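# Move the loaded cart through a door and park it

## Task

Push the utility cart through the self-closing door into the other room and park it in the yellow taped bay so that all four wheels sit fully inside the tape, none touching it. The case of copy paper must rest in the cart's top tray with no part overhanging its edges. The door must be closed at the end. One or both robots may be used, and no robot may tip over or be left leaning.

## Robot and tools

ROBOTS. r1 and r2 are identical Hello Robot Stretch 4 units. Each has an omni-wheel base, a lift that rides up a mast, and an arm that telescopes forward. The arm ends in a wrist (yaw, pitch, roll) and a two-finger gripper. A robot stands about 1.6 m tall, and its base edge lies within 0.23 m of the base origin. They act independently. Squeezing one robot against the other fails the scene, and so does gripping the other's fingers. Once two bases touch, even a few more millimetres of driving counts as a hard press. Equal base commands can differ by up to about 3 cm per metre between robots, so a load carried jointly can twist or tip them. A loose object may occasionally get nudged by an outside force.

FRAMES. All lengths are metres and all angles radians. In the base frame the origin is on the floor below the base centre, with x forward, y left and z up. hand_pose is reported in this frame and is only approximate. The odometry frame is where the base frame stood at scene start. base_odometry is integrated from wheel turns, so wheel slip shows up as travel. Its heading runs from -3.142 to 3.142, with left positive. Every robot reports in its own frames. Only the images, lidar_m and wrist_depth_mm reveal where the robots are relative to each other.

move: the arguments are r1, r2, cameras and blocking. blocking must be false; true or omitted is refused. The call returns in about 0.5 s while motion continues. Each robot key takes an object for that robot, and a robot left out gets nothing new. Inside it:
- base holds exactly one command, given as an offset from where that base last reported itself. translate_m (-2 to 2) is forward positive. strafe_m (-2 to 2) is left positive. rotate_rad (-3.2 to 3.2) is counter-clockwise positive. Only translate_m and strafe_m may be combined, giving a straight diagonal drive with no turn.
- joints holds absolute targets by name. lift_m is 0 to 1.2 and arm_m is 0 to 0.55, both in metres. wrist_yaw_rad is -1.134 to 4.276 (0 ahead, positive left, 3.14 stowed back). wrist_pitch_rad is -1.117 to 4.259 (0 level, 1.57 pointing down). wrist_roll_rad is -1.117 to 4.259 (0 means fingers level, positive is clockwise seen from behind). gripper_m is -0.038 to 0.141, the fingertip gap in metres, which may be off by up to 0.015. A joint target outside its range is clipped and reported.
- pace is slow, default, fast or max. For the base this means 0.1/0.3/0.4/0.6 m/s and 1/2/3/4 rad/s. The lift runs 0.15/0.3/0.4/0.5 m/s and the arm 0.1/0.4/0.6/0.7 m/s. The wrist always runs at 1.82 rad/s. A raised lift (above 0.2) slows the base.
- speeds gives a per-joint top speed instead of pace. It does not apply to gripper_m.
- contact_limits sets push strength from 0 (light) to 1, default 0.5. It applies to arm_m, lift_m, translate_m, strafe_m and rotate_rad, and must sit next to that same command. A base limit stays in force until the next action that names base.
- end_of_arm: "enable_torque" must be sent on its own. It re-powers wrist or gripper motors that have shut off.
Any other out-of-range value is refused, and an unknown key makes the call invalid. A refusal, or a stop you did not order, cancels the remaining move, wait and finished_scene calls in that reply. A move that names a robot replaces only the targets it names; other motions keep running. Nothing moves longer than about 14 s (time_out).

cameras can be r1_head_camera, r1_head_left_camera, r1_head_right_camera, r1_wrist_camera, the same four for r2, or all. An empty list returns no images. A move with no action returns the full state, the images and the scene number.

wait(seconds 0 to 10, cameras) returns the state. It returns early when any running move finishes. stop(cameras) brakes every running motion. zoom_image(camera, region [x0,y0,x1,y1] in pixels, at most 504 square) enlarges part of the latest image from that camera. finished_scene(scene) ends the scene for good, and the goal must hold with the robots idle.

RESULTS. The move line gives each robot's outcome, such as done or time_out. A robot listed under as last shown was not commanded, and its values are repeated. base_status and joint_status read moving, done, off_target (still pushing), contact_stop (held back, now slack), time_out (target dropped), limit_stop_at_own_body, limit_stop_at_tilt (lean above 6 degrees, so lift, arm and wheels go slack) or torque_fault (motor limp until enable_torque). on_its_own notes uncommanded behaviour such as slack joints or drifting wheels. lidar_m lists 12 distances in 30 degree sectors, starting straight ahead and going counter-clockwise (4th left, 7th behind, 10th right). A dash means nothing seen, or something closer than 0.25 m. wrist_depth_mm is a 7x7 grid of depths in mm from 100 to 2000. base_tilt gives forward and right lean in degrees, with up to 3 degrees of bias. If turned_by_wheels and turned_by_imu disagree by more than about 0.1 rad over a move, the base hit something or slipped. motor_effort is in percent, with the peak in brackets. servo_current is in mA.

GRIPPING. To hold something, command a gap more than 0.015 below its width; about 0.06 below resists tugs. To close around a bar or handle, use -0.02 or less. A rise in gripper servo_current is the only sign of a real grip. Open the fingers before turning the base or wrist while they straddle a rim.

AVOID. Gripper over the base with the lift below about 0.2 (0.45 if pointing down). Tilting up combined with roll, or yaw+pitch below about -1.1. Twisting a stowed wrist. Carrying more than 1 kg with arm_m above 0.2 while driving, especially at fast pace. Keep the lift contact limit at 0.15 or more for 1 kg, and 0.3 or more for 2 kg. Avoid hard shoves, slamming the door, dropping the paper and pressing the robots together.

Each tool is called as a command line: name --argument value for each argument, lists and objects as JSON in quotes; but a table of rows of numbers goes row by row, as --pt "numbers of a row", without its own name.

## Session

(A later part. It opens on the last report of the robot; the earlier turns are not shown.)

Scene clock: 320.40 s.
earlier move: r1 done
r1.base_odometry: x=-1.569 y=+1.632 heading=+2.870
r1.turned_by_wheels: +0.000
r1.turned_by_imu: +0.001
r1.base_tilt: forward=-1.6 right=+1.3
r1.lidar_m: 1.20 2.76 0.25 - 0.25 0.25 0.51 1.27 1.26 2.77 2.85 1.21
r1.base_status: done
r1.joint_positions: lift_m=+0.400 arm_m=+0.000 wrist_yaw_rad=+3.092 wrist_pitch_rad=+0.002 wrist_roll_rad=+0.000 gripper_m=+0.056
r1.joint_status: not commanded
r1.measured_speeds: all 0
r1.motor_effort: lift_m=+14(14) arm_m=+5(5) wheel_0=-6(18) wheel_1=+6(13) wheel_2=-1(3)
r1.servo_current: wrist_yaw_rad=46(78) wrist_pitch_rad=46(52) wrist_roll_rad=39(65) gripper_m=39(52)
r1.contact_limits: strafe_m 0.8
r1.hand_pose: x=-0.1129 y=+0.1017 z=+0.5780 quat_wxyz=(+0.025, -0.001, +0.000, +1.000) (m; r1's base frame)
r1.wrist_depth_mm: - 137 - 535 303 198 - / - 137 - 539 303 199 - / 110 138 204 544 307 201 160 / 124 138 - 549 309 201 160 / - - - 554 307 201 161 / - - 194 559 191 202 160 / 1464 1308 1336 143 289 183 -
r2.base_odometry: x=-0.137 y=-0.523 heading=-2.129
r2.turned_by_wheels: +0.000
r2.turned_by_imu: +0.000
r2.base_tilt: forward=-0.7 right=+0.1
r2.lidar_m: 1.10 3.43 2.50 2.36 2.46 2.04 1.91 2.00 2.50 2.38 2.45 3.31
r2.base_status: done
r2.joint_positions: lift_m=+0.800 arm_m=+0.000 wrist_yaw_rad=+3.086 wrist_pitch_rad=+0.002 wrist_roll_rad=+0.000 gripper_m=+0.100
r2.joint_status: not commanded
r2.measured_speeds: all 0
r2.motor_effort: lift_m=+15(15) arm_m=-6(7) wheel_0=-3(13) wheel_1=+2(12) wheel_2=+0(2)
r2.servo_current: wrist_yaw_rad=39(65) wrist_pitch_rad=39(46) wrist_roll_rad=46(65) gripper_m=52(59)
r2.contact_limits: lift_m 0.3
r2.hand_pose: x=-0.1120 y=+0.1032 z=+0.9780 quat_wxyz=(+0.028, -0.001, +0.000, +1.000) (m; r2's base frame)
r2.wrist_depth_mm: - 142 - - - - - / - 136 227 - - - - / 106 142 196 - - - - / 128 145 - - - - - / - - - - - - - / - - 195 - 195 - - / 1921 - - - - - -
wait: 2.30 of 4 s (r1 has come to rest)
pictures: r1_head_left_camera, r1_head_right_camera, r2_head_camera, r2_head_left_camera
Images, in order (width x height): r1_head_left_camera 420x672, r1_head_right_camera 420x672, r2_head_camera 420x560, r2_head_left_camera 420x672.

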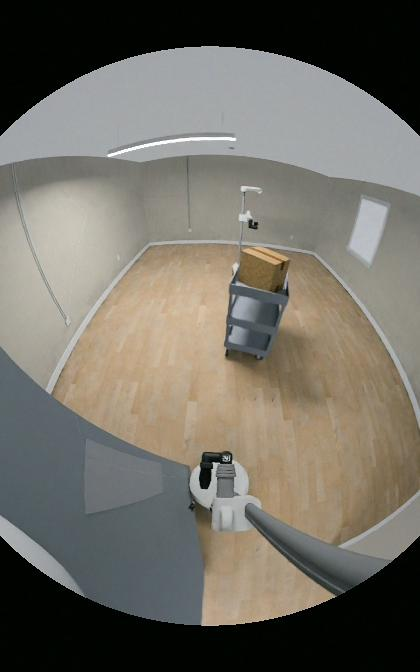

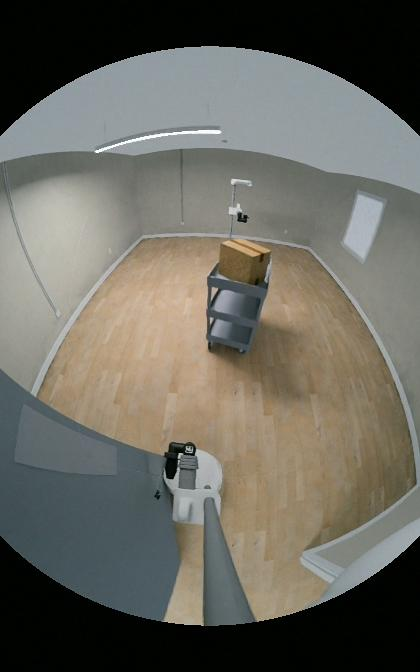

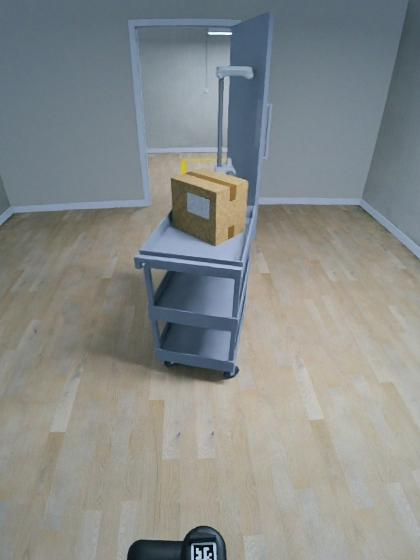

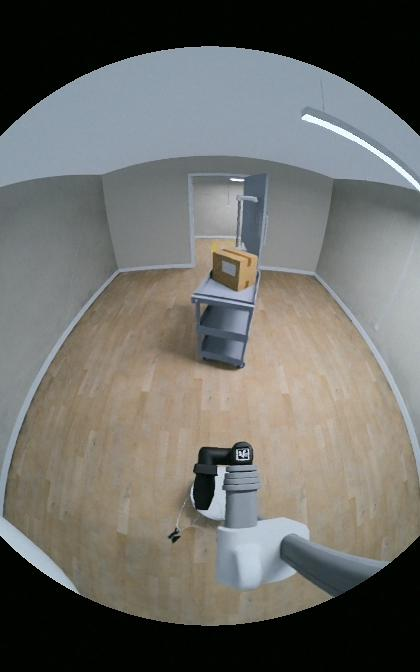

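move --blocking false --r1 '{"base":{"strafe_m":0.12},"pace":"slow","contact_limits":{"strafe_m":0.5}}' --r2 '{"base":{"strafe_m":0.15},"joints":{"wrist_yaw_rad":0,"lift_m":0.8}}'

wait --seconds 3

wait --seconds 2 --cameras '["r1_head_left_camera","r2_wrist_camera","r2_head_camera"]'

Scene clock: 334.37 s.
move: r1 moving; r2 moving
r1.base_odometry: x=-1.573 y=+1.618 heading=+2.870
r1.turned_by_wheels: +0.000
r1.turned_by_imu: +0.000
r1.base_tilt: forward=-1.6 right=+1.3
r1.lidar_m: 1.21 2.79 0.25 - 0.25 0.25 0.48 1.31 1.24 2.80 2.91 1.20
r1.base_status: strafe_m moving
r1.joint_positions: lift_m=+0.400 arm_m=+0.000 wrist_yaw_rad=+3.092 wrist_pitch_rad=+0.002 wrist_roll_rad=+0.000 gripper_m=+0.056
r1.joint_status: not commanded
r1.measured_speeds: translate_m=+0.000 strafe_m=+0.056 rotate_rad=+0.000 lift_m=+0.000 arm_m=+0.000 wrist_yaw_rad=+0.000 wrist_pitch_rad=+0.000 wrist_roll_rad=+0.000
r1.motor_effort: lift_m=+14(14) arm_m=+5(5) wheel_0=-11(11) wheel_1=+9(13) wheel_2=-1(1)
r1.servo_current: wrist_yaw_rad=46(59) wrist_pitch_rad=46(52) wrist_roll_rad=39(59) gripper_m=39(46)
r1.contact_limits: strafe_m 0.5
r1.hand_pose: x=-0.1129 y=+0.1017 z=+0.5780 quat_wxyz=(+0.025, -0.001, +0.000, +1.000) (m; r1's base frame)
r1.wrist_depth_mm: - 137 - 517 297 198 - / - 137 - 525 300 199 - / 109 138 204 469 303 200 160 / 124 138 - 521 303 201 160 / - - - 530 303 201 161 / - - 193 539 191 202 161 / 1464 1308 1336 143 283 182 -
r2.base_odometry: x=-0.106 y=-0.542 heading=-2.129
r2.turned_by_wheels: +0.000
r2.turned_by_imu: +0.000
r2.base_tilt: forward=-0.7 right=+0.1
r2.lidar_m: 1.10 3.40 2.46 2.31 2.40 2.01 1.92 1.97 2.51 2.41 2.51 3.37
r2.base_status: strafe_m moving
r2.joint_positions: lift_m=+0.800 arm_m=+0.000 wrist_yaw_rad=+2.526 wrist_pitch_rad=+0.002 wrist_roll_rad=+0.000 gripper_m=+0.100
r2.joint_status: lift_m moving; wrist_yaw_rad moving
r2.measured_speeds: translate_m=+0.001 strafe_m=+0.140 rotate_rad=-0.004 lift_m=+0.000 arm_m=+0.000 wrist_yaw_rad=-1.745 wrist_pitch_rad=+0.000 wrist_roll_rad=+0.000
r2.motor_effort: lift_m=+15(18) arm_m=-6(7) wheel_0=-12(13) wheel_1=+10(12) wheel_2=+0(2)
r2.servo_current: wrist_yaw_rad=130(137) wrist_pitch_rad=39(46) wrist_roll_rad=39(52) gripper_m=52(52)
r2.hand_pose: x=-0.0139 y=+0.2379 z=+0.9780 quat_wxyz=(+0.303, -0.001, +0.000, +0.953) (m; r2's base frame)
r2.wrist_depth_mm: - - - - - - - / - - - - - - - / - - - - - - - / - - - - - - - / - - - - - - - / - - 195 - 195 - - / - 153 - - - - 1921
pictures: none

Scene clock: 335.23 s.
earlier move: r1 contact_stop; r2 moving
r1.base_odometry: x=-1.573 y=+1.613 heading=+2.880
r1.turned_by_wheels: +0.009
r1.turned_by_imu: +0.001
r1.base_tilt: forward=-1.6 right=+1.3
r1.lidar_m: 1.21 2.80 0.25 - 0.25 0.25 0.49 1.32 1.25 2.78 2.89 1.20
r1.base_status: strafe_m contact_stop (by the wheels' count: +0.020 of +0.120)
r1.joint_positions: lift_m=+0.400 arm_m=+0.000 wrist_yaw_rad=+3.092 wrist_pitch_rad=+0.002 wrist_roll_rad=+0.000 gripper_m=+0.056
r1.joint_status: not commanded
r1.measured_speeds: all 0
r1.on_its_own: the wheels are slack since a contact_stop
r1.motor_effort: lift_m=+14(14) arm_m=+5(5) wheel_0=-1(28) wheel_1=+0(30) wheel_2=+0(6)
r1.servo_current: wrist_yaw_rad=39(65) wrist_pitch_rad=39(52) wrist_roll_rad=59(65) gripper_m=39(46)
r1.contact_limits: strafe_m 0.5
r1.hand_pose: x=-0.1129 y=+0.1017 z=+0.5780 quat_wxyz=(+0.025, -0.001, +0.000, +1.000) (m; r1's base frame)
r1.wrist_depth_mm: - 137 - 484 287 201 - / - 138 - 484 289 193 - / 114 138 230 492 291 195 163 / 132 148 - 492 290 195 157 / - - - 500 291 195 157 / - - 194 449 191 196 163 / 1430 1308 1366 143 273 178 -
r2.base_odometry: x=-0.010 y=-0.602 heading=-2.129
r2.turned_by_wheels: +0.000
r2.turned_by_imu: +0.000
r2.base_tilt: forward=-0.7 right=+0.0
r2.lidar_m: 1.13 3.21 2.33 2.19 2.32 2.00 1.93 2.01 2.61 2.52 2.60 1.13
r2.base_status: strafe_m moving
r2.joint_positions: lift_m=+0.800 arm_m=+0.000 wrist_yaw_rad=+1.020 wrist_pitch_rad=+0.002 wrist_roll_rad=+0.000 gripper_m=+0.100
r2.joint_status: lift_m moving; wrist_yaw_rad moving
r2.measured_speeds: translate_m=-0.001 strafe_m=+0.024 rotate_rad=+0.005 lift_m=+0.000 arm_m=+0.000 wrist_yaw_rad=-1.736 wrist_pitch_rad=+0.000 wrist_roll_rad=+0.000
r2.motor_effort: lift_m=+14(19) arm_m=-7(7) wheel_0=-2(14) wheel_1=+0(12) wheel_2=-1(2)
r2.servo_current: wrist_yaw_rad=98(143) wrist_pitch_rad=39(46) wrist_roll_rad=46(59) gripper_m=46(59)
r2.hand_pose: x=+0.3964 y=+0.2001 z=+0.9780 quat_wxyz=(+0.873, +0.000, +0.001, +0.488) (m; r2's base frame)
r2.wrist_depth_mm: 1756 - - - - - - / 1808 - - - - - - / 1863 - - - - - - / 1808 - - - - - - / - - - - - - - / - - 195 - 195 - - / - 1921 - - - - -
wait: 0.87 of 3 s (r1 has come to rest)
pictures: none

not run: a stop that you did not command came earlier in this reply.

stop --cameras '["r1_head_left_camera","r2_wrist_camera","r2_head_camera"]'

move --blocking false --r2 '{"joints":{"wrist_yaw_rad":0,"wrist_roll_rad":1.57,"lift_m":0.72}}'

wait --seconds 2.5 --cameras '["r1_head_left_camera","r2_wrist_camera","r2_head_camera"]'

Scene clock: 341.93 s.
earlier move: r2 done
stop: r1's wheels hold again
r1.base_odometry: x=-1.573 y=+1.613 heading=+2.880
r1.turned_by_wheels: +0.000
r1.turned_by_imu: +0.000
r1.base_tilt: forward=-1.6 right=+1.3
r1.lidar_m: 1.19 2.82 0.25 - 0.25 0.25 0.51 1.29 1.28 2.78 2.91 1.19
r1.base_status: strafe_m contact_stop (by the wheels' count: +0.020 of +0.120)
r1.joint_positions: lift_m=+0.400 arm_m=+0.000 wrist_yaw_rad=+3.092 wrist_pitch_rad=+0.002 wrist_roll_rad=+0.000 gripper_m=+0.056
r1.joint_status: not commanded
r1.measured_speeds: all 0
r1.motor_effort: lift_m=+14(14) arm_m=+5(5) wheel_0=+0(28) wheel_1=+0(30) wheel_2=+0(6)
r1.servo_current: wrist_yaw_rad=65(65) wrist_pitch_rad=46(52) wrist_roll_rad=33(65) gripper_m=39(46)
r1.contact_limits: strafe_m 0.5
r1.hand_pose: x=-0.1129 y=+0.1017 z=+0.5780 quat_wxyz=(+0.025, -0.001, +0.000, +1.000) (m; r1's base frame)
r1.wrist_depth_mm: - 137 - 480 286 201 - / - 138 - 488 289 193 - / 114 138 230 492 290 195 163 / 132 148 - 492 290 196 156 / - - - 445 293 196 157 / - - 193 449 191 196 163 / 1499 1308 1308 143 272 177 -
r2.base_odometry: x=-0.010 y=-0.602 heading=-2.129
r2.turned_by_wheels: +0.000
r2.turned_by_imu: +0.000
r2.base_tilt: forward=-0.6 right=+0.1
r2.lidar_m: 1.13 3.25 2.33 2.19 2.34 2.02 1.92 2.02 2.63 2.51 2.63 1.15
r2.base_status: done
r2.joint_positions: lift_m=+0.800 arm_m=+0.000 wrist_yaw_rad=+0.003 wrist_pitch_rad=+0.002 wrist_roll_rad=+0.000 gripper_m=+0.100
r2.joint_status: all done
r2.measured_speeds: all 0
r2.motor_effort: lift_m=+15(19) arm_m=-6(7) wheel_0=-3(14) wheel_1=+2(12) wheel_2=+0(2)
r2.servo_current: wrist_yaw_rad=46(150) wrist_pitch_rad=46(46) wrist_roll_rad=46(59) gripper_m=46(59)
r2.hand_pose: x=+0.4597 y=-0.0866 z=+0.9780 quat_wxyz=(+1.000, +0.000, +0.001, +0.001) (m; r2's base frame)
r2.wrist_depth_mm: - - - - - - - / - - - - - - - / - - - - - - - / - - - 1366 1255 - - / - - - 1336 1182 - - / - - 195 1576 191 - - / - - - - - - -
pictures: r1_head_left_camera, r2_head_camera, r2_wrist_camera
Images, in order (width x height): r1_head_left_camera 420x672, r2_head_camera 420x560, r2_wrist_camera 616x392.

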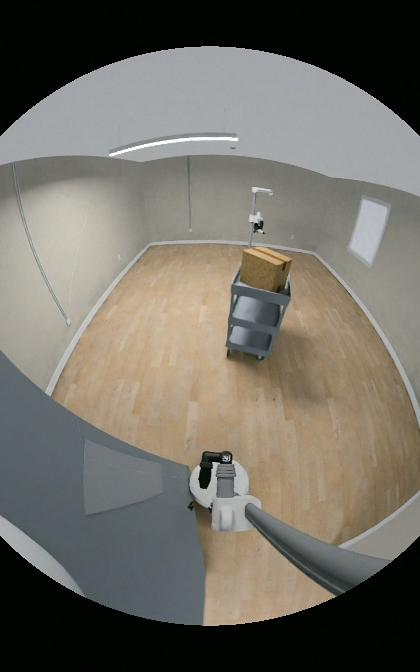

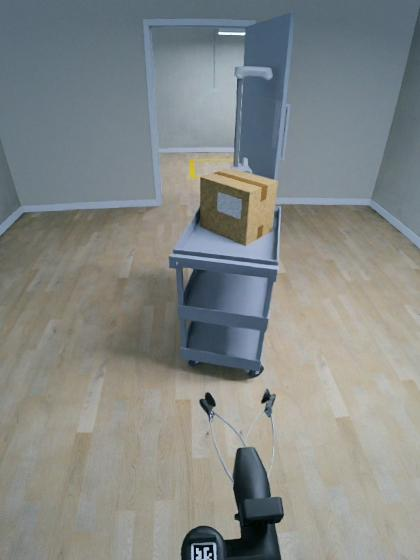

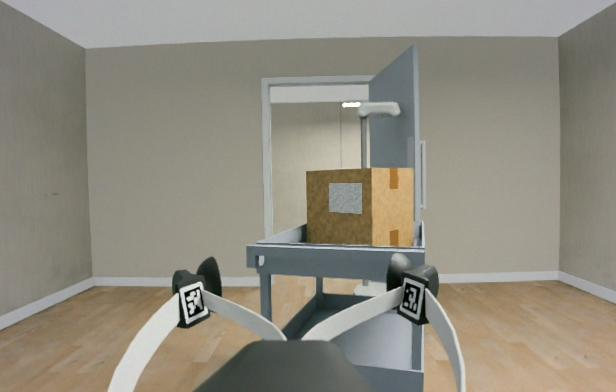

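Scene clock: 342.43 s.
move: r2 moving
r1: as last shown
r1.lidar_m: 1.19 2.77 0.25 - 0.25 0.25 0.50 1.27 1.26 2.79 2.88 1.19
r1.motor_effort: lift_m=+14(14) arm_m=+5(5) wheel_0=+0(0) wheel_1=+0(0) wheel_2=+0(0)
r1.servo_current: wrist_yaw_rad=46(65) wrist_pitch_rad=33(46) wrist_roll_rad=52(59) gripper_m=39(46)
r1.contact_limits: strafe_m 0.5
r1.wrist_depth_mm: - 137 - 480 286 202 - / - 138 - 488 290 193 - / 113 138 231 496 290 195 163 / 132 148 - 496 291 195 156 / - - - 445 291 196 158 / - - 194 452 191 195 163 / 1464 1308 1366 143 273 177 -
r2.base_odometry: x=-0.010 y=-0.602 heading=-2.129
r2.turned_by_wheels: +0.000
r2.turned_by_imu: +0.000
r2.base_tilt: forward=-0.7 right=+0.0
r2.lidar_m: 1.12 3.23 2.34 2.20 2.31 2.04 1.94 2.01 2.64 2.49 2.63 1.15
r2.base_status: not commanded
r2.joint_positions: lift_m=+0.762 arm_m=+0.000 wrist_yaw_rad=+0.003 wrist_pitch_rad=+0.002 wrist_roll_rad=+0.589 gripper_m=+0.100
r2.joint_status: lift_m moving; wrist_yaw_rad moving; wrist_roll_rad moving
r2.measured_speeds: translate_m=+0.000 strafe_m=+0.000 rotate_rad=+0.000 lift_m=-0.146 arm_m=+0.000 wrist_yaw_rad=+0.000 wrist_pitch_rad=+0.000 wrist_roll_rad=+1.820
r2.motor_effort: lift_m=+13(16) arm_m=-6(7) wheel_0=-3(3) wheel_1=+2(2) wheel_2=+0(0)
r2.servo_current: wrist_yaw_rad=65(104) wrist_pitch_rad=33(46) wrist_roll_rad=46(98) gripper_m=46(59)
r2.hand_pose: x=+0.4597 y=-0.0866 z=+0.9401 quat_wxyz=(+0.957, +0.290, +0.001, +0.001) (m; r2's base frame)
r2.wrist_depth_mm: - - - - - - - / - - - - - - - / - - - - - - - / - - - 1336 1160 - - / - - - 1397 1537 - 1921 / - - 195 - 186 1618 1499 / - - - - - - 1255
pictures: none

Scene clock: 343.43 s.
earlier move: r2 done
r1.base_odometry: x=-1.573 y=+1.613 heading=+2.880
r1.turned_by_wheels: +0.000
r1.turned_by_imu: +0.000
r1.base_tilt: forward=-1.6 right=+1.3
r1.lidar_m: 1.20 2.77 0.25 - 0.25 0.25 0.48 1.31 1.28 2.77 2.91 1.20
r1.base_status: not commanded
r1.joint_positions: lift_m=+0.400 arm_m=+0.000 wrist_yaw_rad=+3.092 wrist_pitch_rad=+0.002 wrist_roll_rad=+0.000 gripper_m=+0.056
r1.joint_status: not commanded
r1.measured_speeds: all 0
r1.motor_effort: lift_m=+14(14) arm_m=+5(5) wheel_0=+0(1) wheel_1=+0(0) wheel_2=+0(0)
r1.servo_current: wrist_yaw_rad=33(65) wrist_pitch_rad=33(46) wrist_roll_rad=46(65) gripper_m=46(46)
r1.contact_limits: strafe_m 0.5
r1.hand_pose: x=-0.1129 y=+0.1017 z=+0.5780 quat_wxyz=(+0.025, -0.001, +0.000, +1.000) (m; r1's base frame)
r1.wrist_depth_mm: - 138 - 480 286 200 - / - 138 - 488 290 193 - / 114 138 231 488 290 195 163 / 132 148 - 500 291 195 157 / - - - 449 291 195 157 / - - 194 455 190 195 163 / 1464 1308 1308 143 274 178 -
r2.base_odometry: x=-0.010 y=-0.602 heading=-2.129
r2.turned_by_wheels: +0.000
r2.turned_by_imu: +0.000
r2.base_tilt: forward=-0.7 right=+0.0
r2.lidar_m: 1.13 3.21 2.30 2.19 2.31 2.04 1.93 2.01 2.62 2.50 2.61 1.15
r2.base_status: not commanded
r2.joint_positions: lift_m=+0.720 arm_m=+0.000 wrist_yaw_rad=+0.003 wrist_pitch_rad=+0.002 wrist_roll_rad=+1.568 gripper_m=+0.100
r2.joint_status: all done
r2.measured_speeds: all 0
r2.motor_effort: lift_m=+14(16) arm_m=-6(7) wheel_0=-3(4) wheel_1=+2(2) wheel_2=+0(1)
r2.servo_current: wrist_yaw_rad=39(104) wrist_pitch_rad=39(46) wrist_roll_rad=52(98) gripper_m=52(59)
r2.hand_pose: x=+0.4597 y=-0.0866 z=+0.8981 quat_wxyz=(+0.708, +0.706, +0.002, +0.000) (m; r2's base frame)
r2.wrist_depth_mm: - - - - - 1808 1229 / - - - - - 1756 1255 / - - - 1160 - 946 - / - - - 1229 - 976 - / - - - - - 1661 1118 / - - 192 - 193 1618 1229 / - - - - - 1983 1255
wait: 1.00 of 2.5 s (r2 has come to rest)
pictures: r1_head_left_camera, r2_head_camera, r2_wrist_camera
Images, in order (width x height): r1_head_left_camera 420x672, r2_head_camera 420x560, r2_wrist_camera 616x392.

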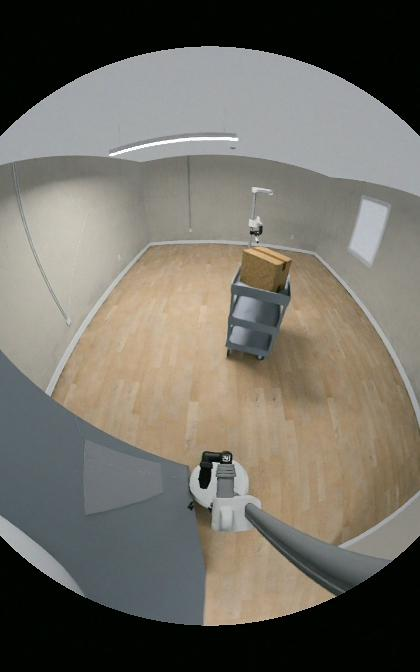

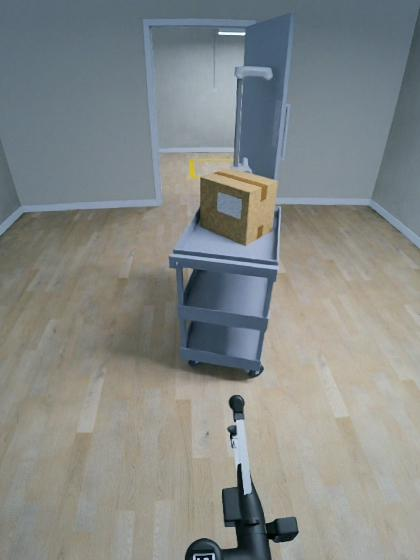

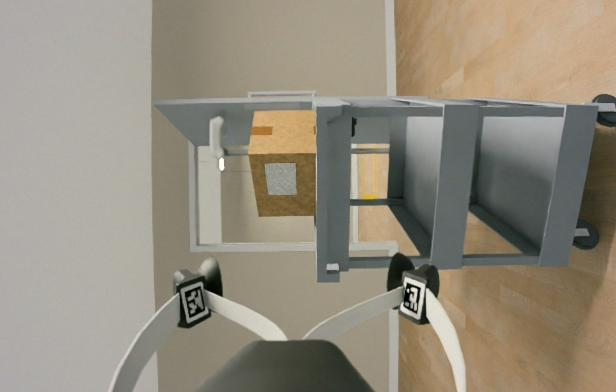

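move --blocking false --r2 '{"base":{"strafe_m":-0.05,"translate_m":0.3},"joints":{"gripper_m":0.13,"lift_m":0.66,"arm_m":0.1}}'

wait --seconds 3

wait --seconds 2 --cameras '["r2_wrist_camera","r2_head_camera"]'

Scene clock: 360.87 s.
move: r2 moving
r1: as last shown
r1.base_tilt: forward=-1.5 right=+1.3
r1.lidar_m: 1.18 2.79 0.25 - 0.25 0.25 0.49 1.29 1.27 2.78 2.91 1.20
r1.servo_current: wrist_yaw_rad=46(59) wrist_pitch_rad=39(52) wrist_roll_rad=52(59) gripper_m=39(46)
r1.contact_limits: strafe_m 0.5
r1.wrist_depth_mm: - 137 - 484 287 201 - / - 138 - 484 287 193 - / 113 138 232 492 290 195 163 / 132 148 - 496 291 195 156 / - - - 449 294 196 157 / - - 194 449 191 195 163 / 1499 1281 1308 143 273 178 -
r2.base_odometry: x=-0.031 y=-0.626 heading=-2.129
r2.turned_by_wheels: +0.000
r2.turned_by_imu: +0.001
r2.base_tilt: forward=-0.7 right=+0.1
r2.lidar_m: 1.11 3.25 2.34 2.18 2.29 2.06 1.96 2.04 2.64 2.52 2.60 1.11
r2.base_status: translate_m moving; strafe_m moving
r2.joint_positions: lift_m=+0.683 arm_m=+0.051 wrist_yaw_rad=+0.003 wrist_pitch_rad=+0.002 wrist_roll_rad=+1.568 gripper_m=+0.115
r2.joint_status: lift_m moving; arm_m moving; gripper_m moving
r2.measured_speeds: translate_m=+0.120 strafe_m=-0.020 rotate_rad=+0.001 lift_m=-0.124 arm_m=+0.195 wrist_yaw_rad=+0.000 wrist_pitch_rad=+0.000 wrist_roll_rad=+0.001
r2.motor_effort: lift_m=+14(16) arm_m=+9(10) wheel_0=+7(13) wheel_1=+4(8) wheel_2=-12(13)
r2.servo_current: wrist_yaw_rad=39(52) wrist_pitch_rad=39(46) wrist_roll_rad=59(59) gripper_m=85(111)
r2.hand_pose: x=+0.5100 y=-0.0867 z=+0.8611 quat_wxyz=(+0.708, +0.706, +0.001, +0.000) (m; r2's base frame)
r2.wrist_depth_mm: - - - - - 1708 1182 / - - - - - 1708 1160 / - - - 1098 - 854 - / - - - 1138 - 904 - / - - - - - 1661 976 / - - 200 - 195 1537 1205 / - - - - - 1708 1205
pictures: none

Scene clock: 362.87 s.
earlier move: r2 done
r1.base_odometry: x=-1.573 y=+1.613 heading=+2.880
r1.turned_by_wheels: +0.000
r1.turned_by_imu: +0.000
r1.base_tilt: forward=-1.6 right=+1.3
r1.lidar_m: 1.20 2.78 0.25 - 0.25 0.25 0.49 1.28 1.26 2.78 2.89 1.20
r1.base_status: not commanded
r1.joint_positions: lift_m=+0.400 arm_m=+0.000 wrist_yaw_rad=+3.092 wrist_pitch_rad=+0.002 wrist_roll_rad=+0.000 gripper_m=+0.056
r1.joint_status: not commanded
r1.measured_speeds: all 0
r1.motor_effort: lift_m=+14(14) arm_m=+5(5) wheel_0=+0(1) wheel_1=+0(0) wheel_2=+0(0)
r1.servo_current: wrist_yaw_rad=39(78) wrist_pitch_rad=33(52) wrist_roll_rad=46(65) gripper_m=39(46)
r1.contact_limits: strafe_m 0.5
r1.hand_pose: x=-0.1129 y=+0.1017 z=+0.5780 quat_wxyz=(+0.025, -0.001, +0.000, +1.000) (m; r1's base frame)
r1.wrist_depth_mm: - 138 - 480 285 200 - / - 138 - 488 290 193 - / 114 138 229 492 290 195 163 / 132 148 - 492 291 195 156 / - - - 452 293 195 157 / - - 194 449 191 196 163 / 1464 1308 1308 143 274 178 -
r2.base_odometry: x=-0.211 y=-0.830 heading=-2.129
r2.turned_by_wheels: +0.000
r2.turned_by_imu: +0.001
r2.base_tilt: forward=-0.7 right=+0.1
r2.lidar_m: 0.83 3.28 2.39 2.24 2.34 2.34 2.21 2.30 2.60 2.46 2.54 0.83
r2.base_status: done
r2.joint_positions: lift_m=+0.660 arm_m=+0.100 wrist_yaw_rad=+0.003 wrist_pitch_rad=+0.002 wrist_roll_rad=+1.568 gripper_m=+0.130
r2.joint_status: all done
r2.measured_speeds: all 0
r2.motor_effort: lift_m=+14(16) arm_m=+7(10) wheel_0=+2(13) wheel_1=+4(8) wheel_2=-3(14)
r2.servo_current: wrist_yaw_rad=46(72) wrist_pitch_rad=39(46) wrist_roll_rad=46(65) gripper_m=46(111)
r2.hand_pose: x=+0.5593 y=-0.0867 z=+0.8381 quat_wxyz=(+0.708, +0.706, +0.001, +0.000) (m; r2's base frame)
r2.wrist_depth_mm: - - - - - 1618 1160 / - - - 891 - 1464 530 / - - 831 535 - 544 539 / - - 866 559 - 564 - / - - - 585 - 597 - / - - 219 603 195 615 1160 / - - - - - 1756 1160
wait: 2.00 of 3 s (r2 has come to rest)
pictures: none

Scene clock: 364.87 s.
r1.base_odometry: x=-1.573 y=+1.613 heading=+2.880
r1.turned_by_wheels: +0.000
r1.turned_by_imu: +0.000
r1.base_tilt: forward=-1.6 right=+1.3
r1.lidar_m: 1.20 2.77 0.25 - 0.25 0.25 0.48 1.29 1.25 2.79 2.88 1.20
r1.base_status: not commanded
r1.joint_positions: lift_m=+0.400 arm_m=+0.000 wrist_yaw_rad=+3.092 wrist_pitch_rad=+0.002 wrist_roll_rad=+0.000 gripper_m=+0.056
r1.joint_status: not commanded
r1.measured_speeds: all 0
r1.motor_effort: lift_m=+14(14) arm_m=+5(5) wheel_0=+0(1) wheel_1=+0(0) wheel_2=+0(0)
r1.servo_current: wrist_yaw_rad=59(78) wrist_pitch_rad=46(52) wrist_roll_rad=46(65) gripper_m=33(46)
r1.contact_limits: strafe_m 0.5
r1.hand_pose: x=-0.1129 y=+0.1017 z=+0.5780 quat_wxyz=(+0.025, -0.001, +0.000, +1.000) (m; r1's base frame)
r1.wrist_depth_mm: - 137 - 480 285 200 - / - 138 - 484 289 193 - / 114 138 231 492 290 195 163 / 132 148 - 496 290 196 157 / - - - 445 293 195 157 / - - 193 449 190 196 163 / 1537 1281 1336 143 274 178 -
r2.base_odometry: x=-0.211 y=-0.830 heading=-2.129
r2.turned_by_wheels: +0.000
r2.turned_by_imu: +0.000
r2.base_tilt: forward=-0.7 right=+0.1
r2.lidar_m: 0.82 3.30 2.39 2.26 2.31 2.33 2.21 2.32 2.58 2.45 2.55 0.82
r2.base_status: done
r2.joint_positions: lift_m=+0.660 arm_m=+0.100 wrist_yaw_rad=+0.003 wrist_pitch_rad=+0.002 wrist_roll_rad=+1.568 gripper_m=+0.130
r2.joint_status: all done
r2.measured_speeds: all 0
r2.motor_effort: lift_m=+14(16) arm_m=+7(10) wheel_0=+2(13) wheel_1=+4(8) wheel_2=-4(14)
r2.servo_current: wrist_yaw_rad=39(72) wrist_pitch_rad=39(46) wrist_roll_rad=52(65) gripper_m=52(111)
r2.hand_pose: x=+0.5593 y=-0.0867 z=+0.8381 quat_wxyz=(+0.708, +0.706, +0.001, +0.000) (m; r2's base frame)
r2.wrist_depth_mm: - - - - - 1661 1138 / - - - 891 - 1464 1042 / - - 831 535 - 539 539 / - - 878 559 - 564 - / - - - 585 - 591 - / - - 218 609 195 621 1182 / - - - - - 1756 1160
wait: 2.00 s; at rest by 0.27 s
pictures: r2_head_camera, r2_wrist_camera
Images, in order (width x height): r2_head_camera 420x560, r2_wrist_camera 616x392.

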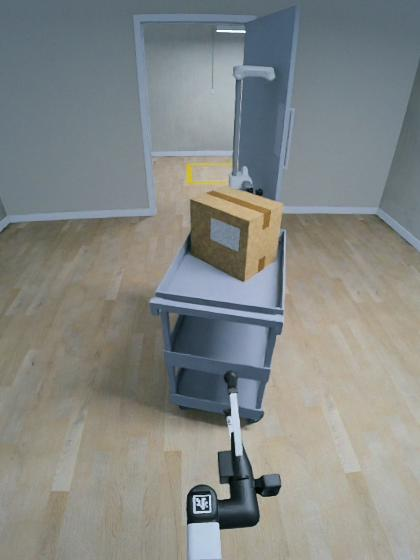

